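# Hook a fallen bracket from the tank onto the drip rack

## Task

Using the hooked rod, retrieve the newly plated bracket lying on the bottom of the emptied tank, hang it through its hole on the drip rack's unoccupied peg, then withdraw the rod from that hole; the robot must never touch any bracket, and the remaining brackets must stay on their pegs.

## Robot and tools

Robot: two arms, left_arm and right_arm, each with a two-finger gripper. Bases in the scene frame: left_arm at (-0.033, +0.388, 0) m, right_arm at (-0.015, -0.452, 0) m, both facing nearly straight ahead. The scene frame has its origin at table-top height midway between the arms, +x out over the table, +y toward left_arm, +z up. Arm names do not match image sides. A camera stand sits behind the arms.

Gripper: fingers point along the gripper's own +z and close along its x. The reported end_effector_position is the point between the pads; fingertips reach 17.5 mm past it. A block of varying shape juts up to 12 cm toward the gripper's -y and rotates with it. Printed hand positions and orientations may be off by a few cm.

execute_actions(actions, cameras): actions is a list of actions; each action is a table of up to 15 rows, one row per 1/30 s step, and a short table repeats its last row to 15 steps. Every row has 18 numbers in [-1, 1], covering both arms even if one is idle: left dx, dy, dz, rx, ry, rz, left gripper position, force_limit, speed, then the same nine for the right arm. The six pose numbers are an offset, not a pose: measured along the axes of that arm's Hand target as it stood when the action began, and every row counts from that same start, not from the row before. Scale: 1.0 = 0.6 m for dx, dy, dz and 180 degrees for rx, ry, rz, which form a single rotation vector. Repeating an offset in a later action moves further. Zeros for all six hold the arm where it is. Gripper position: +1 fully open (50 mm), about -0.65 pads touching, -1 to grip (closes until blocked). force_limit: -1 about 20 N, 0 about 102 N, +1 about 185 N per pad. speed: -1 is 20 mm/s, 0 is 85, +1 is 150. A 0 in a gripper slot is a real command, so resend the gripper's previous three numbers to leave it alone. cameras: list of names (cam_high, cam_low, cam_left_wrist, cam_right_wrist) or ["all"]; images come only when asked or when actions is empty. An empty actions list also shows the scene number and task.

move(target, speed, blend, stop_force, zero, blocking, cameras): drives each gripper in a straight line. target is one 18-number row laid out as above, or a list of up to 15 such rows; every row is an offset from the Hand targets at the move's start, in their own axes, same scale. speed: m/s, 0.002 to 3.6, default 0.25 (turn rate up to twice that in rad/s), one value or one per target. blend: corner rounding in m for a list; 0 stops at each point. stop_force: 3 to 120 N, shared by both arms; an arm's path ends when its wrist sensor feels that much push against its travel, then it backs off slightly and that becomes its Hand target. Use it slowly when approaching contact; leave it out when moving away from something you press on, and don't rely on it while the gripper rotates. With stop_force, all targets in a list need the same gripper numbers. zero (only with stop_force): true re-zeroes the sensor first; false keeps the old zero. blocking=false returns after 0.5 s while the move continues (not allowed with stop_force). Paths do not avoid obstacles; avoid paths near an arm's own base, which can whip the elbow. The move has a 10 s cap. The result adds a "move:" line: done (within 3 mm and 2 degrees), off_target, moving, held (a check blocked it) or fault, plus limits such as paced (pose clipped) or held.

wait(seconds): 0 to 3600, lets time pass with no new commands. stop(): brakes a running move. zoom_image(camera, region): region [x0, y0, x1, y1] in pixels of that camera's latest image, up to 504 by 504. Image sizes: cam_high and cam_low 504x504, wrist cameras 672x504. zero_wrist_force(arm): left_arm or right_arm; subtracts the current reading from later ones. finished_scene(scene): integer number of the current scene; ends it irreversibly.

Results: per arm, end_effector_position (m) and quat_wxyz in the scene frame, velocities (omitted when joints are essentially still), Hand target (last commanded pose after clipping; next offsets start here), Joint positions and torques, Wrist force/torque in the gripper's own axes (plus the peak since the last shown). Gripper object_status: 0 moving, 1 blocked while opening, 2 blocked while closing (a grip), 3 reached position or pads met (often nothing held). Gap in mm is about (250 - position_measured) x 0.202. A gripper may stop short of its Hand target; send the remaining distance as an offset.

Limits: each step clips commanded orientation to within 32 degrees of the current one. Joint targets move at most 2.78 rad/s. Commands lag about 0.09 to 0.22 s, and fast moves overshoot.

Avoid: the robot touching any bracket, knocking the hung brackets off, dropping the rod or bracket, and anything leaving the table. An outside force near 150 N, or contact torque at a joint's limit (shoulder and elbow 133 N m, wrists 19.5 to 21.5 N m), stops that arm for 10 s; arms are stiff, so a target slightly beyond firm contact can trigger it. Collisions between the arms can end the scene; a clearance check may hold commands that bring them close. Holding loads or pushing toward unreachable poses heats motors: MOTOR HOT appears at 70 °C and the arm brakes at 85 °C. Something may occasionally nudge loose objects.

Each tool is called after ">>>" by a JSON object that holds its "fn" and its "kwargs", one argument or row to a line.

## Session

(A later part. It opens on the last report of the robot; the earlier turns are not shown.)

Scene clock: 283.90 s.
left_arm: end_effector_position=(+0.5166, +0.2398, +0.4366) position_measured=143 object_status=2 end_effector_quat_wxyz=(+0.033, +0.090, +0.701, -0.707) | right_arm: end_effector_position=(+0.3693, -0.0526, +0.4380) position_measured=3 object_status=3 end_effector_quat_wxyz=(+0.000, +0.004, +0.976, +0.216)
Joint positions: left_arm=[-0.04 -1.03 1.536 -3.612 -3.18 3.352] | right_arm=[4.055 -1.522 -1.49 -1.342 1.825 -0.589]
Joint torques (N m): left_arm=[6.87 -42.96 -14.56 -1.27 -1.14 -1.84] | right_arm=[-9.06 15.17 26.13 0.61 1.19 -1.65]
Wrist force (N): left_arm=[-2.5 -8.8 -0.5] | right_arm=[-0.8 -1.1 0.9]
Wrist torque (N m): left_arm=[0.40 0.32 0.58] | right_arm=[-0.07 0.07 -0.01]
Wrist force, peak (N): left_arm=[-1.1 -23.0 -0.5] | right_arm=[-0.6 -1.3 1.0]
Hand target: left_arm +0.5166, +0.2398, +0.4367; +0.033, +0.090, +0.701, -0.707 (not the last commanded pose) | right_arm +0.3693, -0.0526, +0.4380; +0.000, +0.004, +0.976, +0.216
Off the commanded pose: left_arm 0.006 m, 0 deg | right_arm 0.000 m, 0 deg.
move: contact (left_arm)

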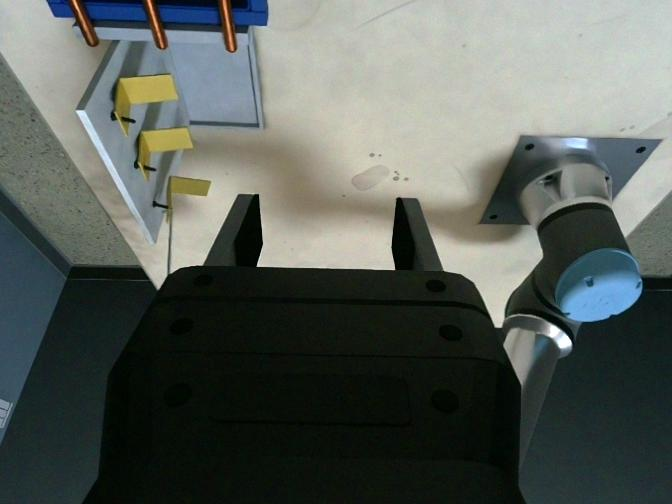

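>>> {"fn": "move", "kwargs": {
  "target": [
    [0.0003,-0.0016,0,0,0,0,-1,-0.6,-0.6,0,0,0,0,0,0,1,1,1],
    [-0.0079,-0.0002,-0.0003,0,0,0,-1,-0.6,-0.6,0,0,0,0,0,0,1,1,1]
  ],
  "speed": 0.02,
  "stop_force": 9,
  "cameras": ["cam_high","cam_right_wrist"]
}}

>>> {"fn": "zoom_image", "kwargs": {
  "camera": "cam_high",
  "region": [340, 230, 370, 260]
}}

>>> {"fn": "zoom_image", "kwargs": {
  "camera": "cam_right_wrist",
  "region": [150, 180, 190, 220]
}}

Scene clock: 286.77 s.
left_arm: end_effector_position=(+0.5165, +0.2398, +0.4368) position_measured=143 object_status=2 end_effector_quat_wxyz=(+0.033, +0.090, +0.701, -0.707) | right_arm: end_effector_position=(+0.3693, -0.0526, +0.4380) position_measured=3 object_status=3 end_effector_quat_wxyz=(+0.000, +0.004, +0.976, +0.216)
Joint positions: left_arm=[-0.04 -1.03 1.536 -3.612 -3.18 3.352] | right_arm=[4.055 -1.522 -1.49 -1.342 1.825 -0.589]
Joint torques (N m): left_arm=[3.9 -29.83 -23.52 -1.08 -1.54 1.51] | right_arm=[-8.98 15.74 26.23 0.74 0.91 -1.72]
Wrist force (N): left_arm=[-1.7 -3.0 -0.3] | right_arm=[-0.5 -1.0 0.8]
Wrist torque (N m): left_arm=[0.50 0.31 0.42] | right_arm=[-0.05 0.02 -0.01]
Wrist force, peak (N): left_arm=[-2.5 -9.0 -0.1] | right_arm=[-0.7 -1.2 1.0]
Hand target: left_arm +0.5165, +0.2398, +0.4368; +0.033, +0.090, +0.701, -0.707 (not the last commanded pose) | right_arm +0.3693, -0.0526, +0.4380; +0.000, +0.004, +0.976, +0.216
Off the commanded pose: left_arm 0.005 m, 0 deg | right_arm 0.000 m, 0 deg.
move: contact (left_arm); path passed 0 of 2 targets

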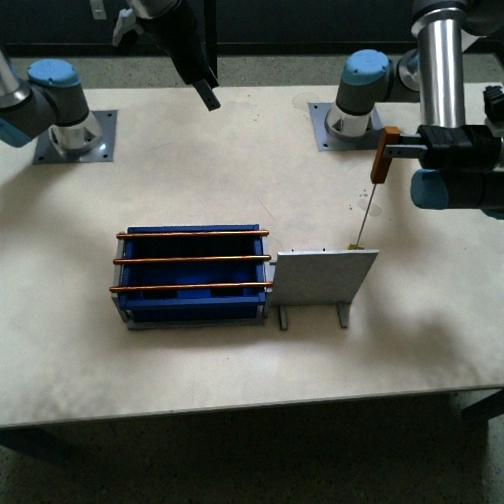

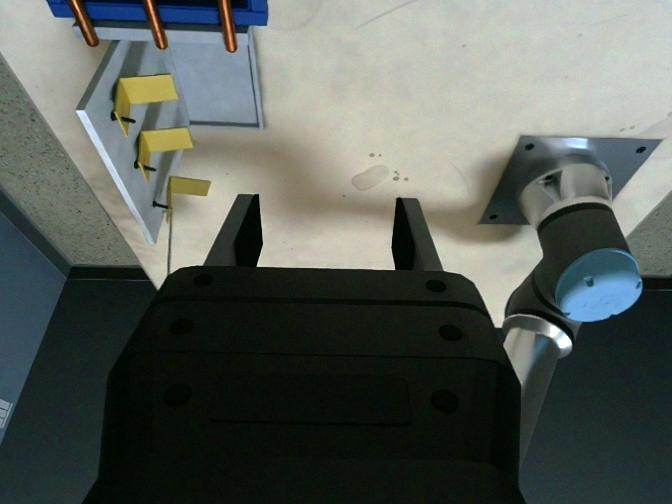

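Scaled by 16.800 from the camera's image (finer frame: 720x720).

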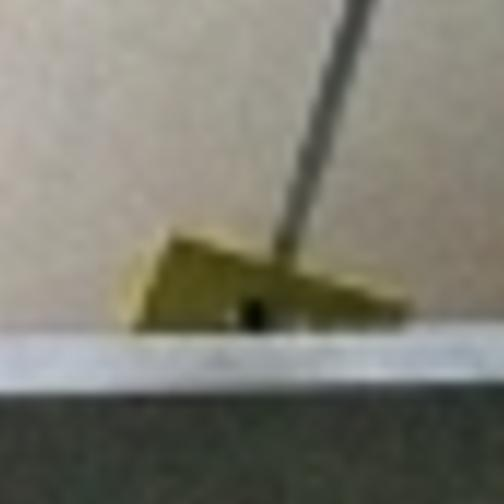

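Scaled by 12.600 from the camera's image (finer frame: 960x720).

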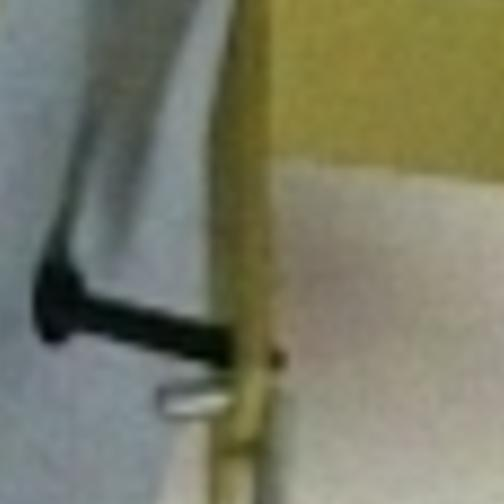

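>>> {"fn": "move", "kwargs": {
  "target": [0.0003,-0.002,0,0,0,0,-1,-0.6,-0.6,0,0,0,0,0,0,1,1,1],
  "speed": 0.02
}}

>>> {"fn": "move", "kwargs": {
  "target": [-0.0082,0.0014,-0.0008,0,0,0,-1,-0.6,-0.6,0,0,0,0,0,0,1,1,1],
  "speed": 0.015,
  "stop_force": 8,
  "cameras": ["cam_high","cam_right_wrist"]
}}

>>> {"fn": "zoom_image", "kwargs": {
  "camera": "cam_high",
  "region": [340, 230, 370, 260]
}}

>>> {"fn": "zoom_image", "kwargs": {
  "camera": "cam_right_wrist",
  "region": [150, 180, 190, 220]
}}

Scene clock: 289.80 s.
left_arm: end_effector_position=(+0.5161, +0.2399, +0.4379) position_measured=143 object_status=2 end_effector_quat_wxyz=(+0.033, +0.090, +0.701, -0.707) | right_arm: end_effector_position=(+0.3693, -0.0526, +0.4380) position_measured=3 object_status=3 end_effector_quat_wxyz=(+0.000, +0.004, +0.976, +0.216)
Joint positions: left_arm=[-0.04 -1.032 1.536 -3.61 -3.181 3.351] | right_arm=[4.055 -1.522 -1.49 -1.342 1.825 -0.589]
Joint torques (N m): left_arm=[1.88 -60.82 -31.94 1.53 -1.46 1.6] | right_arm=[-8.15 16.21 25.33 0.76 0.89 -1.72]
Wrist force (N): left_arm=[0.0 20.7 1.6] | right_arm=[-0.7 -0.9 0.9]
Wrist torque (N m): left_arm=[1.06 0.32 -0.06] | right_arm=[-0.04 0.06 -0.02]
Wrist force, peak (N): left_arm=[0.0 20.7 1.6] | right_arm=[-0.5 -1.1 1.2]
Hand target: left_arm +0.5161, +0.2399, +0.4379; +0.033, +0.090, +0.701, -0.707 | right_arm +0.3693, -0.0526, +0.4380; +0.000, +0.004, +0.976, +0.216
Off the commanded pose: left_arm 0.000 m, 0 deg | right_arm 0.000 m, 0 deg.
move: done

Scene clock: 291.23 s.
left_arm: end_effector_position=(+0.5211, +0.2399, +0.4379) position_measured=143 object_status=2 end_effector_quat_wxyz=(+0.033, +0.090, +0.701, -0.707) | right_arm: end_effector_position=(+0.3693, -0.0526, +0.4380) position_measured=3 object_status=3 end_effector_quat_wxyz=(+0.000, +0.004, +0.976, +0.216)
Joint positions: left_arm=[-0.04 -1.021 1.519 -3.604 -3.181 3.351] | right_arm=[4.055 -1.522 -1.49 -1.342 1.825 -0.589]
Joint torques (N m): left_arm=[4.8 -55.89 -19.43 -1.3 -1.11 -1.95] | right_arm=[-8.58 16.42 26.99 0.67 0.92 -1.71]
Wrist force (N): left_arm=[0.1 10.7 1.0] | right_arm=[-0.7 -1.2 0.8]
Wrist torque (N m): left_arm=[0.86 0.35 -0.08] | right_arm=[-0.08 0.05 -0.01]
Wrist force, peak (N): left_arm=[0.3 22.3 1.8] | right_arm=[-0.8 -1.3 1.0]
Hand target: left_arm +0.5211, +0.2399, +0.4380; +0.033, +0.090, +0.701, -0.707 | right_arm +0.3693, -0.0526, +0.4380; +0.000, +0.004, +0.976, +0.216
Off the commanded pose: left_arm 0.000 m, 0 deg | right_arm 0.000 m, 0 deg.
move: done

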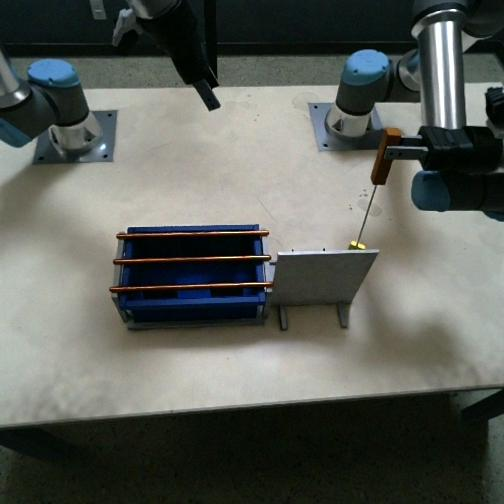

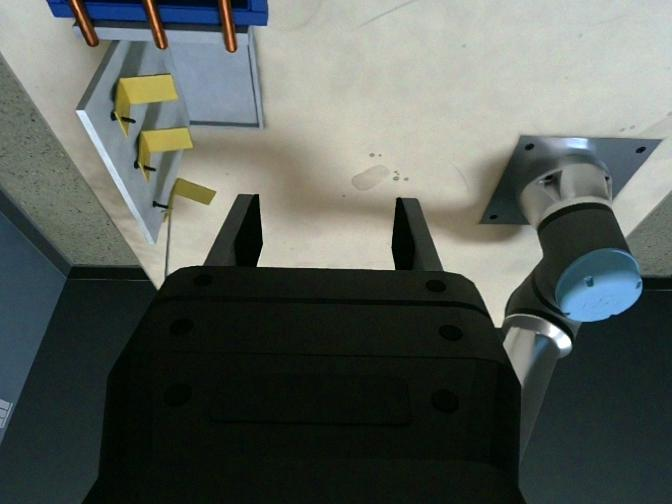

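Scaled by 16.800 from the camera's image (finer frame: 720x720).

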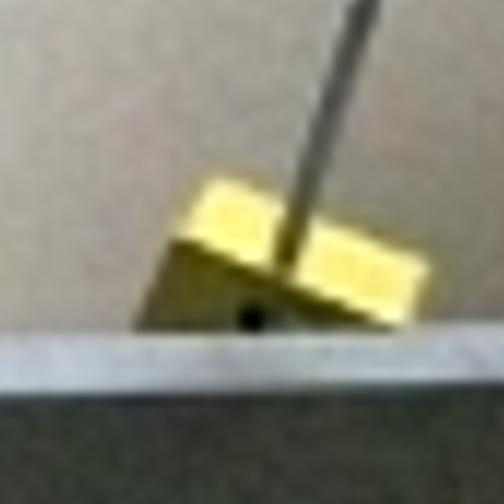

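Scaled by 12.600 from the camera's image (finer frame: 960x720).

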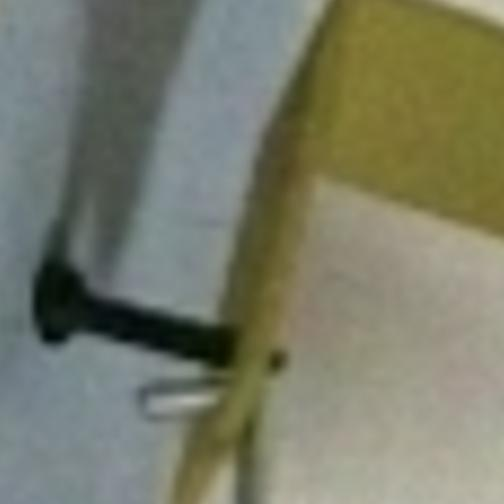

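>>> {"fn": "move", "kwargs": {
  "target": [
    [0.0002,0.0008,0.0025,0,0,0,-1,-0.6,-0.6,0,0,0,0,0,0,1,1,1],
    [-0.006,0.0024,0.0022,0,0,0,-1,-0.6,-0.6,0,0,0,0,0,0,1,1,1]
  ],
  "speed": 0.015,
  "stop_force": 10,
  "cameras": ["cam_high","cam_right_wrist"]
}}

>>> {"fn": "zoom_image", "kwargs": {
  "camera": "cam_high",
  "region": [340, 230, 370, 260]
}}

>>> {"fn": "zoom_image", "kwargs": {
  "camera": "cam_right_wrist",
  "region": [150, 180, 190, 220]
}}

Scene clock: 294.17 s.
left_arm: end_effector_position=(+0.5210, +0.2384, +0.4376) position_measured=143 object_status=2 end_effector_quat_wxyz=(+0.033, +0.090, +0.701, -0.707) | right_arm: end_effector_position=(+0.3693, -0.0526, +0.4380) position_measured=3 object_status=3 end_effector_quat_wxyz=(+0.000, +0.004, +0.976, +0.216)
Joint positions: left_arm=[-0.043 -1.022 1.52 -3.604 -3.178 3.352] | right_arm=[4.055 -1.522 -1.49 -1.342 1.825 -0.589]
Joint torques (N m): left_arm=[5.25 -35.45 -9.89 -1.42 -0.76 -1.71] | right_arm=[-8.44 16.82 25.25 0.98 0.76 -1.87]
Wrist force (N): left_arm=[0.1 -11.5 -1.1] | right_arm=[-0.5 -1.1 1.0]
Wrist torque (N m): left_arm=[0.24 0.33 -0.17] | right_arm=[-0.07 0.01 -0.01]
Wrist force, peak (N): left_arm=[0.8 -17.0 -0.9] | right_arm=[-0.6 -1.2 1.2]
Hand target: left_arm +0.5211, +0.2384, +0.4376; +0.033, +0.090, +0.701, -0.707 (not the last commanded pose) | right_arm +0.3693, -0.0526, +0.4380; +0.000, +0.004, +0.976, +0.216
Off the commanded pose: left_arm 0.004 m, 0 deg | right_arm 0.000 m, 0 deg.
move: contact (left_arm); path passed 0 of 2 targets

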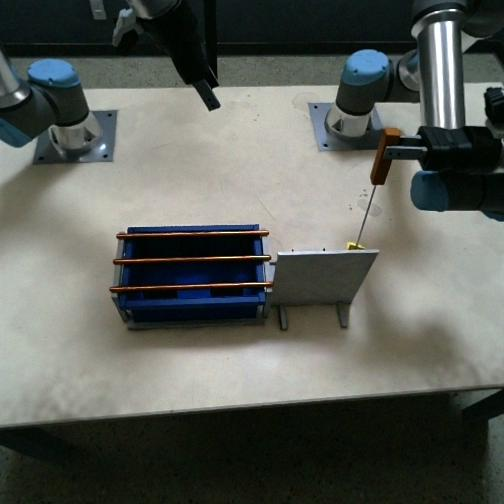

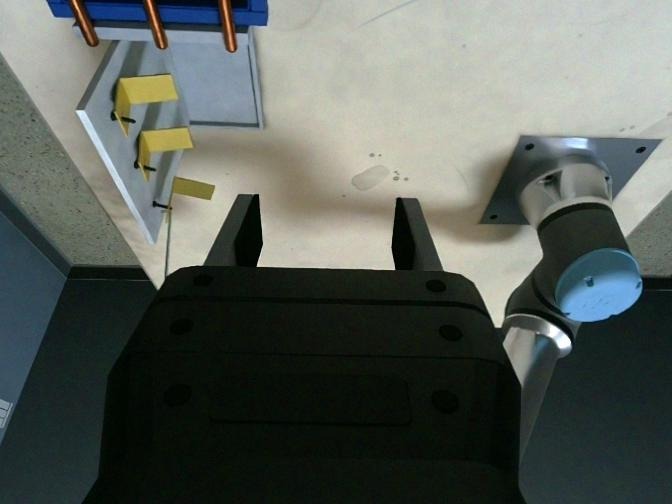

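Scaled by 16.800 from the camera's image (finer frame: 720x720).

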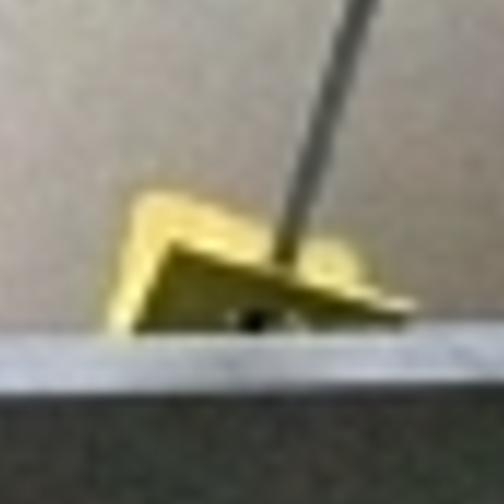

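Scaled by 12.600 from the camera's image (finer frame: 960x720).

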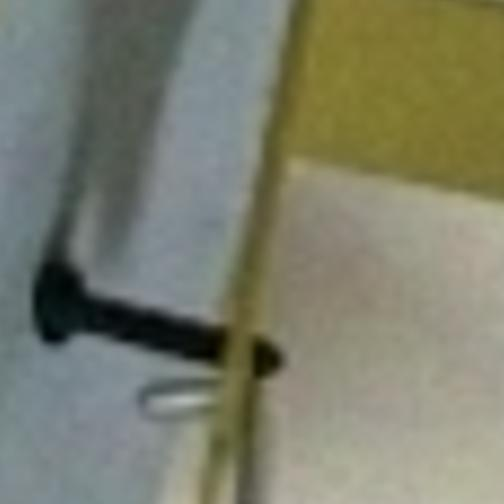

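>>> {"fn": "move", "kwargs": {
  "target": [-0.0082,0.001,0,0,0,0,-1,-0.6,-0.6,0,0,0,0,0,0,1,1,1],
  "speed": 0.015,
  "stop_force": 15,
  "cameras": ["cam_high","cam_right_wrist"]
}}

>>> {"fn": "zoom_image", "kwargs": {
  "camera": "cam_high",
  "region": [340, 230, 370, 260]
}}

>>> {"fn": "zoom_image", "kwargs": {
  "camera": "cam_right_wrist",
  "region": [150, 180, 190, 220]
}}

Scene clock: 297.30 s.
left_arm: end_effector_position=(+0.5260, +0.2380, +0.4379) position_measured=143 object_status=2 end_effector_quat_wxyz=(+0.033, +0.090, +0.701, -0.707) | right_arm: end_effector_position=(+0.3693, -0.0526, +0.4380) position_measured=3 object_status=3 end_effector_quat_wxyz=(+0.000, +0.004, +0.976, +0.216)
Joint positions: left_arm=[-0.043 -1.012 1.503 -3.597 -3.178 3.352] | right_arm=[4.055 -1.522 -1.49 -1.342 1.825 -0.589]
Joint torques (N m): left_arm=[-6.43 -23.32 1.58 -2.42 6.44 2.15] | right_arm=[-8.38 14.97 26.12 0.82 1.17 -1.71]
Wrist force (N): left_arm=[4.0 -49.7 0.0] | right_arm=[-0.6 -0.9 0.8]
Wrist torque (N m): left_arm=[0.35 0.36 -1.30] | right_arm=[-0.04 0.04 -0.01]
Wrist force, peak (N): left_arm=[3.8 -50.5 0.1] | right_arm=[-0.7 -1.3 1.0]
Hand target: left_arm +0.5260, +0.2380, +0.4379; +0.033, +0.090, +0.701, -0.707 | right_arm +0.3693, -0.0526, +0.4380; +0.000, +0.004, +0.976, +0.216
Off the commanded pose: left_arm 0.000 m, 0 deg | right_arm 0.000 m, 0 deg.
move: done

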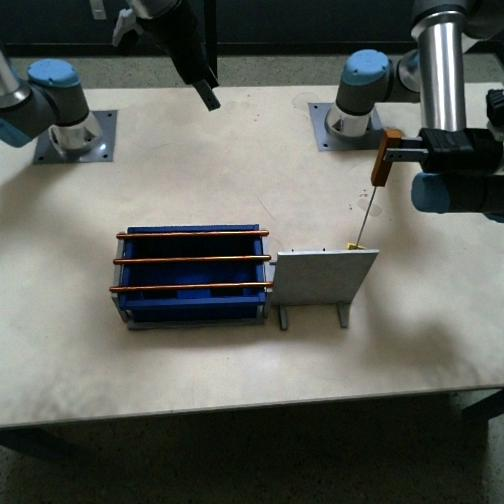

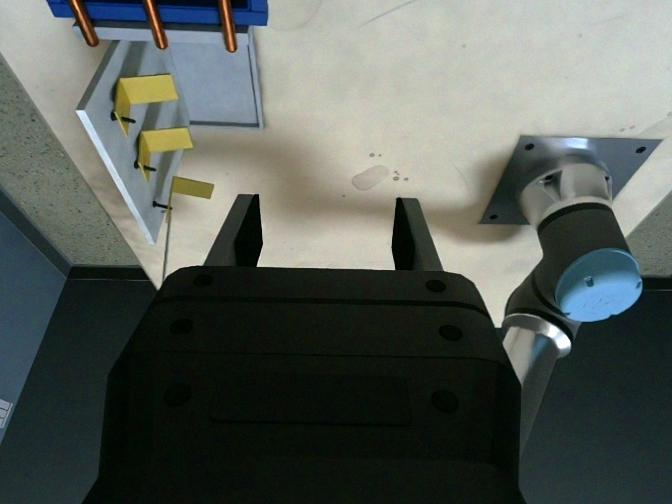

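Scaled by 16.800 from the camera's image (finer frame: 720x720).

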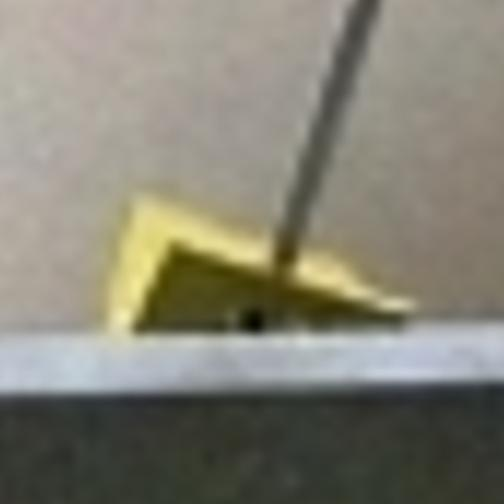

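Scaled by 12.600 from the camera's image (finer frame: 960x720).

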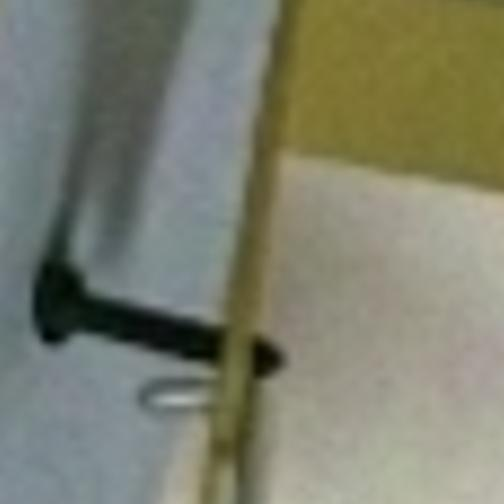

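>>> {"fn": "move", "kwargs": {
  "target": [0.0003,-0.002,0,0,0,0,-1,-0.6,-0.6,0,0,0,0,0,0,1,1,1],
  "speed": 0.02,
  "cameras": ["cam_high","cam_right_wrist"]
}}

>>> {"fn": "zoom_image", "kwargs": {
  "camera": "cam_high",
  "region": [340, 230, 370, 260]
}}

>>> {"fn": "zoom_image", "kwargs": {
  "camera": "cam_right_wrist",
  "region": [150, 180, 190, 220]
}}

Scene clock: 300.83 s.
left_arm: end_effector_position=(+0.5257, +0.2381, +0.4389) position_measured=143 object_status=2 end_effector_quat_wxyz=(+0.033, +0.090, +0.701, -0.707) | right_arm: end_effector_position=(+0.3693, -0.0526, +0.4380) position_measured=3 object_status=3 end_effector_quat_wxyz=(+0.000, +0.004, +0.976, +0.216)
Joint positions: left_arm=[-0.043 -1.014 1.503 -3.596 -3.178 3.351] | right_arm=[4.055 -1.522 -1.49 -1.342 1.825 -0.589]
Joint torques (N m): left_arm=[-0.63 -60.98 -29.17 0.94 -0.92 3.9] | right_arm=[-8.75 17.61 24.58 0.72 1.09 -1.64]
Wrist force (N): left_arm=[4.4 18.9 -0.1] | right_arm=[-0.6 -1.2 0.9]
Wrist torque (N m): left_arm=[0.60 0.37 -1.11] | right_arm=[-0.09 0.04 -0.01]
Wrist force, peak (N): left_arm=[3.9 -49.8 0.0] | right_arm=[-0.6 -1.1 1.2]
Hand target: left_arm +0.5256, +0.2381, +0.4390; +0.033, +0.090, +0.701, -0.707 | right_arm +0.3693, -0.0526, +0.4380; +0.000, +0.004, +0.976, +0.216
Off the commanded pose: left_arm 0.000 m, 0 deg | right_arm 0.000 m, 0 deg.
move: done

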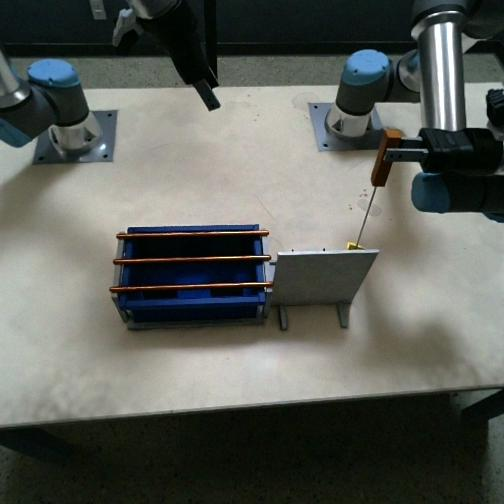

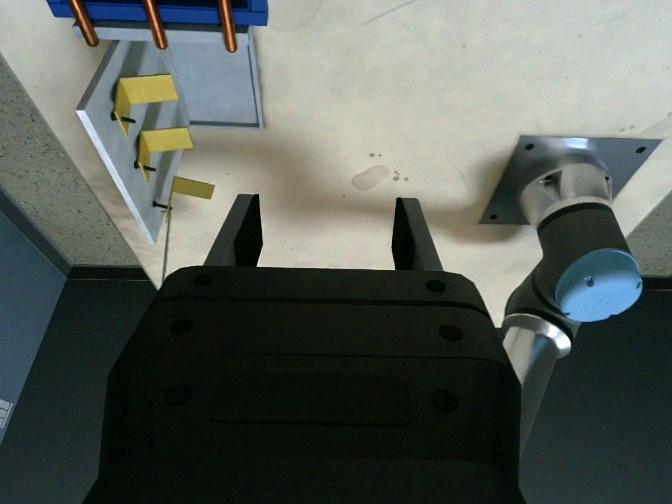

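Scaled by 16.800 from the camera's image (finer frame: 720x720).

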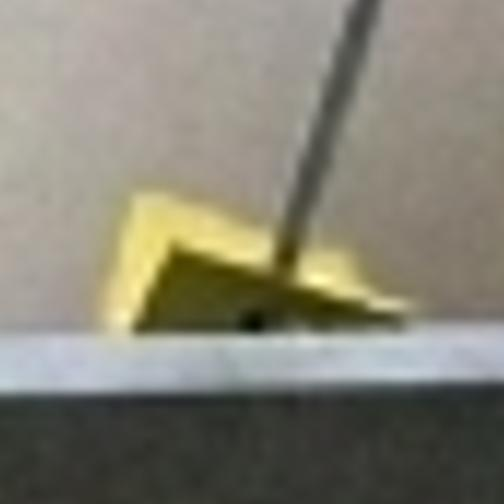

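Scaled by 12.600 from the camera's image (finer frame: 960x720).

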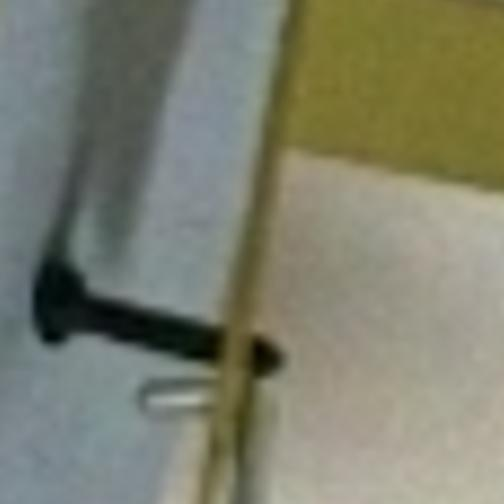

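>>> {"fn": "move", "kwargs": {
  "target": [
    [0.0,0.0008,0,0,0,0,-1,-0.6,-0.6,0,0,0,0,0,0,1,1,1],
    [-0.0002,0.0008,0.005,0,0,0,-1,-0.6,-0.6,0,0,0,0,0,0,1,1,1]
  ],
  "speed": 0.02,
  "cameras": ["cam_high","cam_right_wrist"]
}}

>>> {"fn": "zoom_image", "kwargs": {
  "camera": "cam_high",
  "region": [340, 230, 370, 260]
}}

>>> {"fn": "zoom_image", "kwargs": {
  "camera": "cam_right_wrist",
  "region": [150, 180, 190, 220]
}}

Scene clock: 303.40 s.
left_arm: end_effector_position=(+0.5256, +0.2350, +0.4386) position_measured=143 object_status=2 end_effector_quat_wxyz=(+0.033, +0.090, +0.701, -0.707) end_effector_velocity=(+0.000, +0.001, -0.001) end_effector_angular_velocity=(+0.000, +0.002, -0.001) | right_arm: end_effector_position=(+0.3693, -0.0526, +0.4380) position_measured=3 object_status=3 end_effector_quat_wxyz=(+0.000, +0.004, +0.976, +0.216)
Joint positions: left_arm=[-0.048 -1.015 1.507 -3.595 -3.173 3.355] | right_arm=[4.055 -1.522 -1.49 -1.342 1.825 -0.589]
Joint velocities: left_arm=[0.002 0 0.002 0.007 -0.003 0.007] | right_arm=[within noise]
Joint torques (N m): left_arm=[5.08 -48.57 -15.31 0.88 -0.78 3.59] | right_arm=[-8.2 16.86 24.57 0.81 1.09 -1.63]
Wrist force (N): left_arm=[4.8 -0.4 -2.1] | right_arm=[-0.7 -1.1 1.1]
Wrist torque (N m): left_arm=[0.00 0.35 -1.38] | right_arm=[-0.07 0.06 -0.01]
Wrist force, peak (N): left_arm=[4.8 27.2 -0.5] | right_arm=[-0.7 -1.3 1.1]
Hand target: left_arm +0.5256, +0.2351, +0.4386; +0.033, +0.090, +0.701, -0.707 | right_arm +0.3693, -0.0526, +0.4380; +0.000, +0.004, +0.976, +0.216
Off the commanded pose: left_arm 0.000 m, 0 deg | right_arm 0.000 m, 0 deg.
move: done

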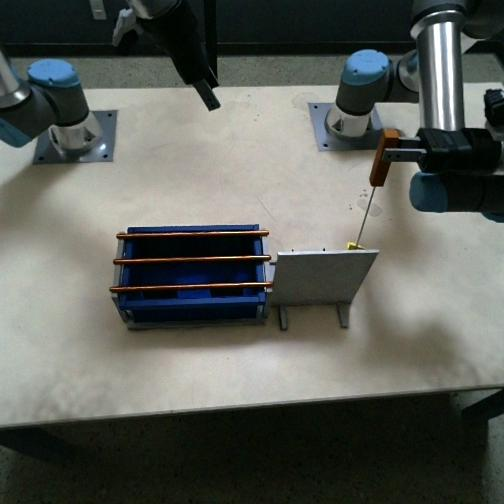

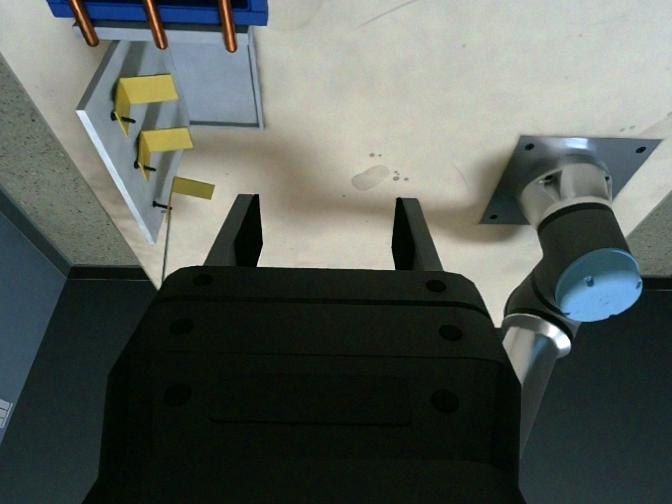

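Scaled by 16.800 from the camera's image (finer frame: 720x720).

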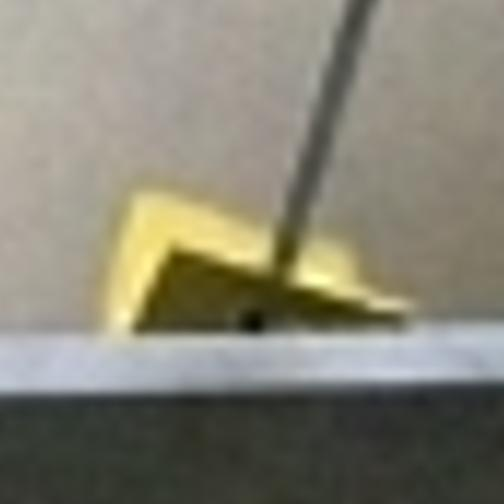

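Scaled by 12.600 from the camera's image (finer frame: 960x720).

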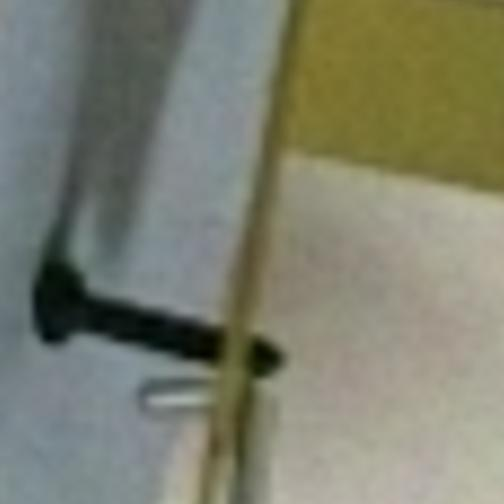

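>>> {"fn": "move", "kwargs": {
  "target": [0.0123,-0.0022,0.0004,0,0,0,-1,-0.6,-0.6,0,0,0,0,0,0,1,1,1],
  "speed": 0.03,
  "cameras": ["cam_high","cam_right_wrist"]
}}

>>> {"fn": "zoom_image", "kwargs": {
  "camera": "cam_high",
  "region": [340, 230, 370, 260]
}}

>>> {"fn": "zoom_image", "kwargs": {
  "camera": "cam_right_wrist",
  "region": [150, 180, 190, 220]
}}

Scene clock: 307.93 s.
left_arm: end_effector_position=(+0.5180, +0.2355, +0.4385) position_measured=143 object_status=2 end_effector_quat_wxyz=(+0.033, +0.090, +0.701, -0.707) end_effector_velocity=(+0.001, +0.000, +0.001) end_effector_angular_velocity=(+0.000, -0.002, +0.001) | right_arm: end_effector_position=(+0.3693, -0.0526, +0.4380) position_measured=3 object_status=3 end_effector_quat_wxyz=(+0.000, +0.004, +0.976, +0.216)
Joint positions: left_arm=[-0.048 -1.031 1.533 -3.604 -3.173 3.355] | right_arm=[4.055 -1.522 -1.49 -1.342 1.825 -0.589]
Joint velocities: left_arm=[0 0 -0.003 0.007 0.001 0.006] | right_arm=[within noise]
Joint torques (N m): left_arm=[3.39 -56.15 -41.36 1.26 -0.62 1.79] | right_arm=[-7.17 16.58 25.6 0.67 1.13 -1.9]
Wrist force (N): left_arm=[-4.7 42.4 -2.4] | right_arm=[-0.6 -1.1 0.9]
Wrist torque (N m): left_arm=[0.29 0.40 0.45] | right_arm=[-0.07 0.04 -0.01]
Wrist force, peak (N): left_arm=[-4.7 42.4 -2.4] | right_arm=[-0.6 -1.3 1.1]
Hand target: left_arm +0.5181, +0.2354, +0.4386; +0.033, +0.090, +0.701, -0.707 | right_arm +0.3693, -0.0526, +0.4380; +0.000, +0.004, +0.976, +0.216
Off the commanded pose: left_arm 0.000 m, 0 deg | right_arm 0.000 m, 0 deg.
move: done

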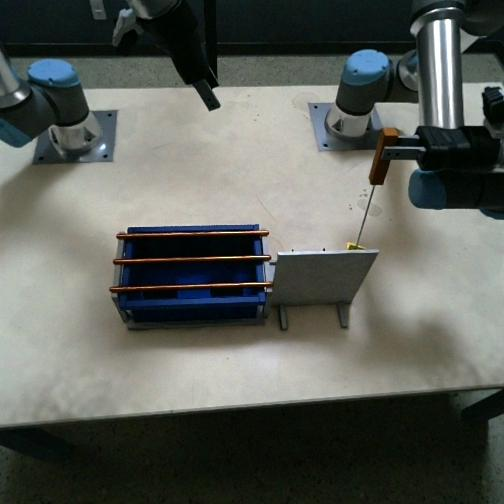

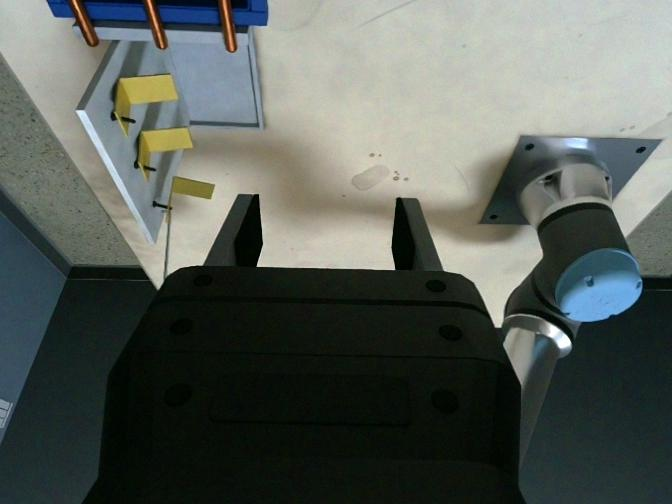

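Scaled by 16.800 from the camera's image (finer frame: 720x720).

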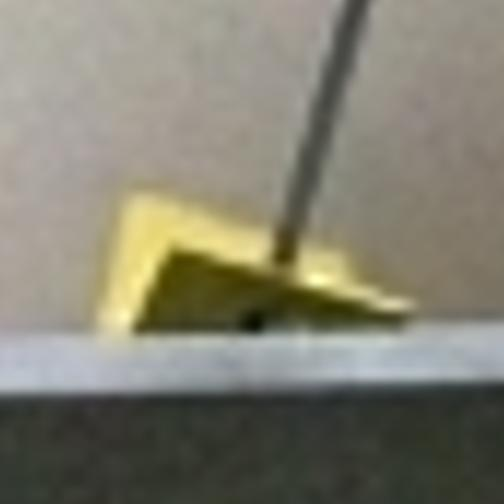

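Scaled by 12.600 from the camera's image (finer frame: 960x720).

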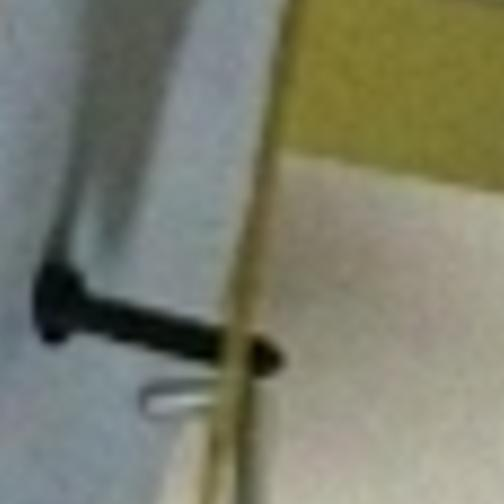

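>>> {"fn": "move", "kwargs": {
  "target": [-0.0002,0.0015,0,0,0,0,-1,-0.6,-0.6,0,0,0,0,0,0,1,1,1],
  "speed": 0.02,
  "cameras": ["cam_high","cam_right_wrist"]
}}

>>> {"fn": "zoom_image", "kwargs": {
  "camera": "cam_right_wrist",
  "region": [150, 180, 190, 220]
}}

Scene clock: 309.67 s.
left_arm: end_effector_position=(+0.5183, +0.2354, +0.4378) position_measured=143 object_status=2 end_effector_quat_wxyz=(+0.033, +0.090, +0.701, -0.707) | right_arm: end_effector_position=(+0.3693, -0.0526, +0.4380) position_measured=3 object_status=3 end_effector_quat_wxyz=(+0.000, +0.004, +0.976, +0.216)
Joint positions: left_arm=[-0.048 -1.03 1.533 -3.604 -3.173 3.357] | right_arm=[4.055 -1.522 -1.49 -1.342 1.825 -0.589]
Joint torques (N m): left_arm=[-6.46 -31.69 -7.5 1.63 -0.58 2.1] | right_arm=[-7.42 17.09 24.51 1 1.06 -1.78]
Wrist force (N): left_arm=[-4.1 -7.2 -2.2] | right_arm=[-0.4 -1.0 0.9]
Wrist torque (N m): left_arm=[0.06 0.40 0.38] | right_arm=[-0.06 0.00 -0.01]
Wrist force, peak (N): left_arm=[-4.5 46.2 -2.3] | right_arm=[-0.7 -1.3 1.0]
Hand target: left_arm +0.5183, +0.2354, +0.4377; +0.033, +0.090, +0.701, -0.707 | right_arm +0.3693, -0.0526, +0.4380; +0.000, +0.004, +0.976, +0.216
Off the commanded pose: left_arm 0.000 m, 0 deg | right_arm 0.000 m, 0 deg.
move: done

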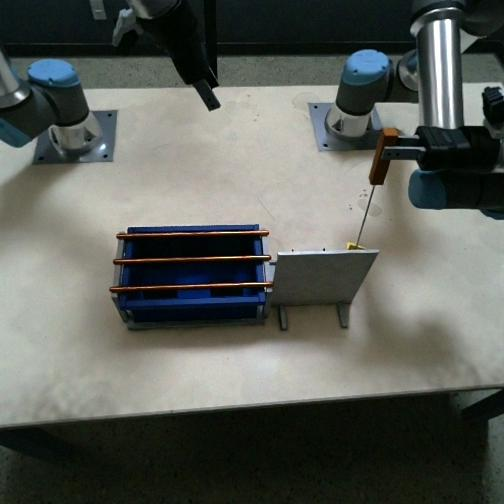

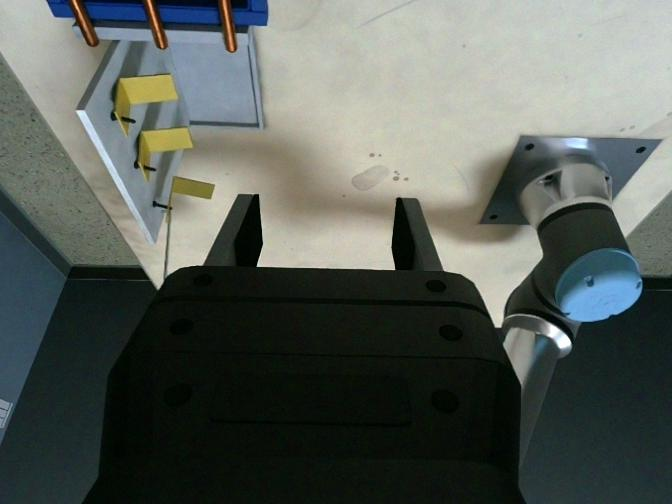

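Scaled by 12.600 from the camera's image (finer frame: 960x720).

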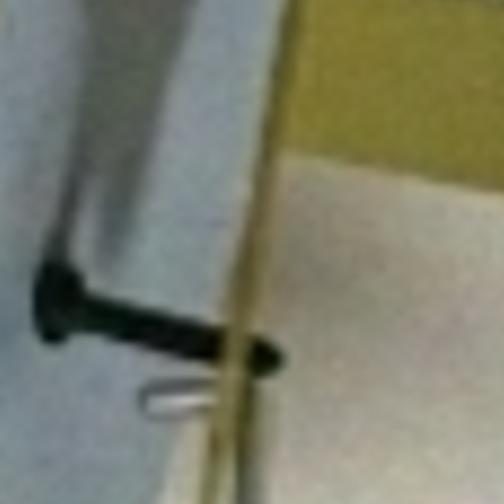

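>>> {"fn": "move", "kwargs": {
  "target": [
    [-0.0066,0.001,-0.0002,0,0,0,-1,-0.6,-0.6,0,0,0,0,0,0,1,1,1],
    [-0.0063,0.0005,0.005,0,0,0,-1,-0.6,-0.6,0,0,0,0,0,0,1,1,1]
  ],
  "speed": 0.02,
  "cameras": ["cam_high","cam_right_wrist"]
}}

>>> {"fn": "zoom_image", "kwargs": {
  "camera": "cam_high",
  "region": [340, 230, 370, 260]
}}

>>> {"fn": "zoom_image", "kwargs": {
  "camera": "cam_right_wrist",
  "region": [150, 180, 190, 220]
}}

Scene clock: 314.73 s.
left_arm: end_effector_position=(+0.5219, +0.2321, +0.4381) position_measured=143 object_status=2 end_effector_quat_wxyz=(+0.033, +0.090, +0.701, -0.707) | right_arm: end_effector_position=(+0.3693, -0.0526, +0.4380) position_measured=3 object_status=3 end_effector_quat_wxyz=(+0.000, +0.004, +0.976, +0.216)
Joint positions: left_arm=[-0.054 -1.025 1.524 -3.596 -3.167 3.361] | right_arm=[4.055 -1.522 -1.49 -1.342 1.825 -0.589]
Joint torques (N m): left_arm=[4.96 -51.68 -13.64 1.3 -1.58 2.61] | right_arm=[-7.04 17.25 24.38 0.75 0.95 -1.7]
Wrist force (N): left_arm=[-1.0 4.3 -2.1] | right_arm=[-0.7 -1.1 1.0]
Wrist torque (N m): left_arm=[0.12 0.35 -0.21] | right_arm=[-0.07 0.06 -0.02]
Wrist force, peak (N): left_arm=[0.0 -16.0 -2.0] | right_arm=[-0.8 -1.1 1.1]
Hand target: left_arm +0.5219, +0.2321, +0.4381; +0.033, +0.090, +0.701, -0.707 | right_arm +0.3693, -0.0526, +0.4380; +0.000, +0.004, +0.976, +0.216
Off the commanded pose: left_arm 0.000 m, 0 deg | right_arm 0.000 m, 0 deg.
move: done

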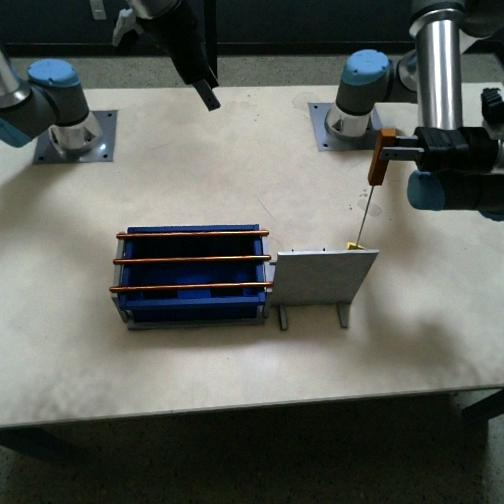

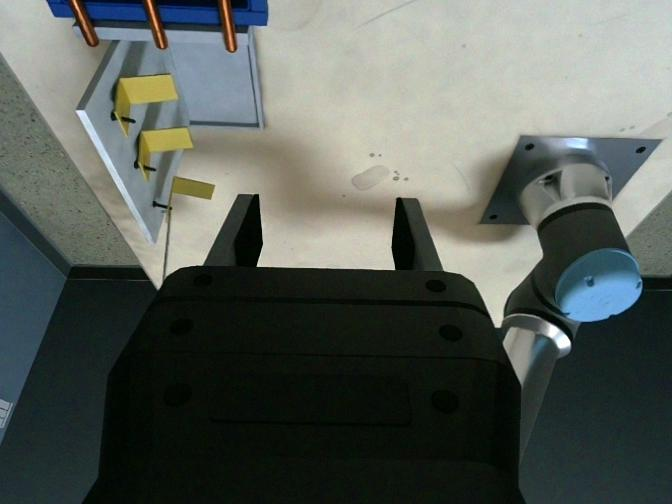

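Scaled by 16.800 from the camera's image (finer frame: 720x720).

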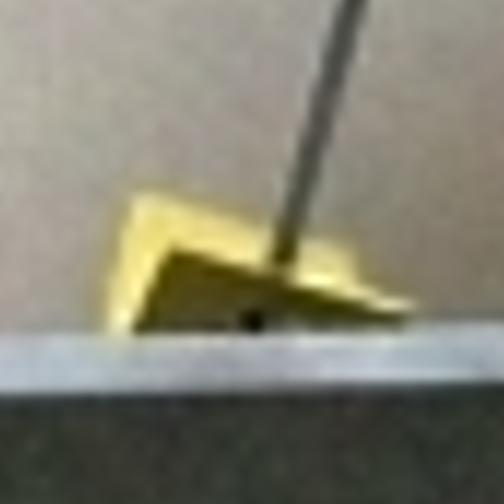

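Scaled by 12.600 from the camera's image (finer frame: 960x720).

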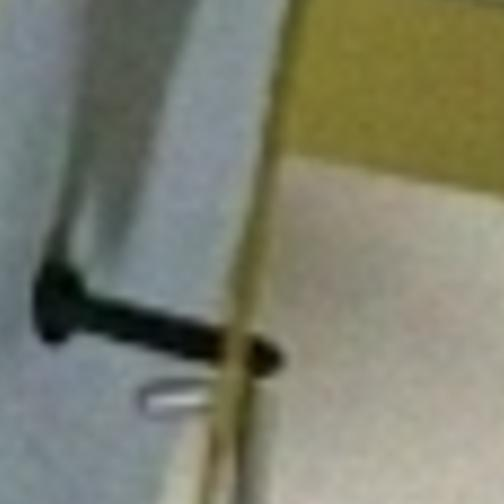

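>>> {"fn": "move", "kwargs": {
  "target": [0.0005,0,0.01,0,0,0,-1,-0.6,-0.6,0,0,0,0,0,0,1,1,1],
  "speed": 0.02,
  "cameras": ["cam_high","cam_right_wrist"]
}}

>>> {"fn": "zoom_image", "kwargs": {
  "camera": "cam_high",
  "region": [340, 230, 370, 260]
}}

>>> {"fn": "zoom_image", "kwargs": {
  "camera": "cam_right_wrist",
  "region": [150, 180, 190, 220]
}}

Scene clock: 318.60 s.
left_arm: end_effector_position=(+0.5211, +0.2261, +0.4381) position_measured=143 object_status=2 end_effector_quat_wxyz=(+0.033, +0.090, +0.701, -0.707) | right_arm: end_effector_position=(+0.3693, -0.0526, +0.4380) position_measured=3 object_status=3 end_effector_quat_wxyz=(+0.000, +0.004, +0.976, +0.216)
Joint positions: left_arm=[-0.064 -1.03 1.532 -3.593 -3.157 3.367] | right_arm=[4.055 -1.522 -1.49 -1.342 1.825 -0.589]
Joint torques (N m): left_arm=[5.66 -53.6 -16.55 0.54 -1.5 1.96] | right_arm=[-5.31 17.92 25.01 0.76 0.82 -1.81]
Wrist force (N): left_arm=[-0.6 9.9 -2.5] | right_arm=[-0.5 -1.0 0.9]
Wrist torque (N m): left_arm=[0.21 0.41 -0.42] | right_arm=[-0.06 0.03 -0.01]
Wrist force, peak (N): left_arm=[-0.6 10.7 -2.8] | right_arm=[-0.6 -1.3 1.1]
Hand target: left_arm +0.5211, +0.2262, +0.4381; +0.033, +0.090, +0.701, -0.707 | right_arm +0.3693, -0.0526, +0.4380; +0.000, +0.004, +0.976, +0.216
Off the commanded pose: left_arm 0.000 m, 0 deg | right_arm 0.000 m, 0 deg.
move: done

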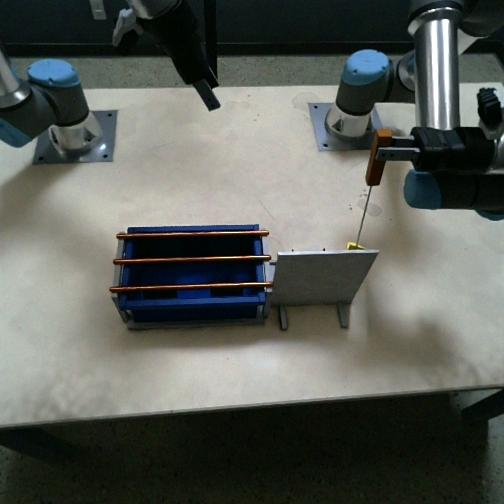

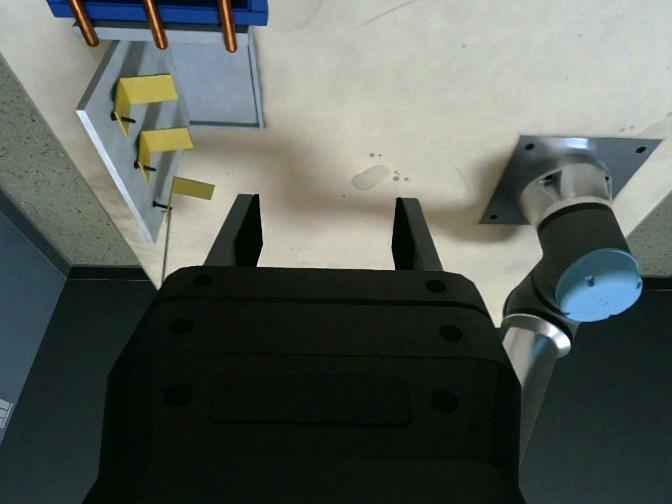

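Scaled by 16.800 from the camera's image (finer frame: 720x720).

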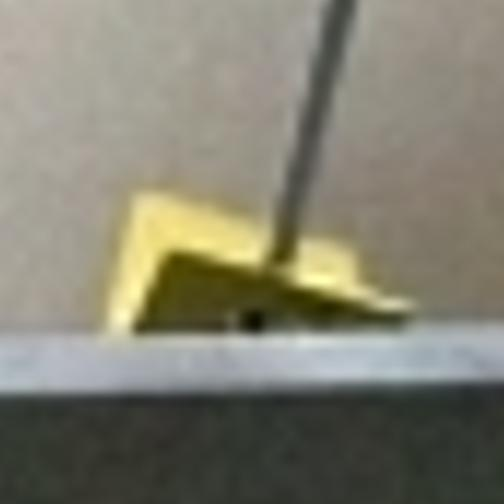

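Scaled by 12.600 from the camera's image (finer frame: 960x720).

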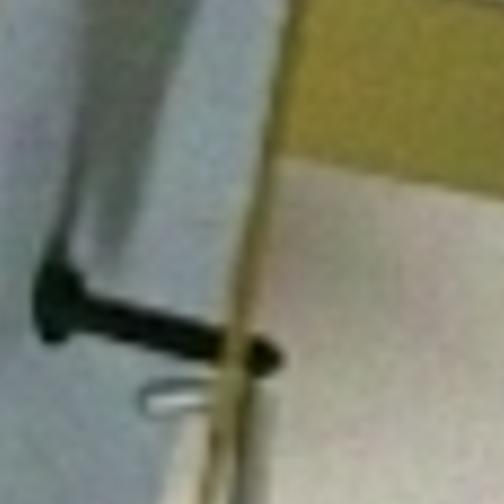

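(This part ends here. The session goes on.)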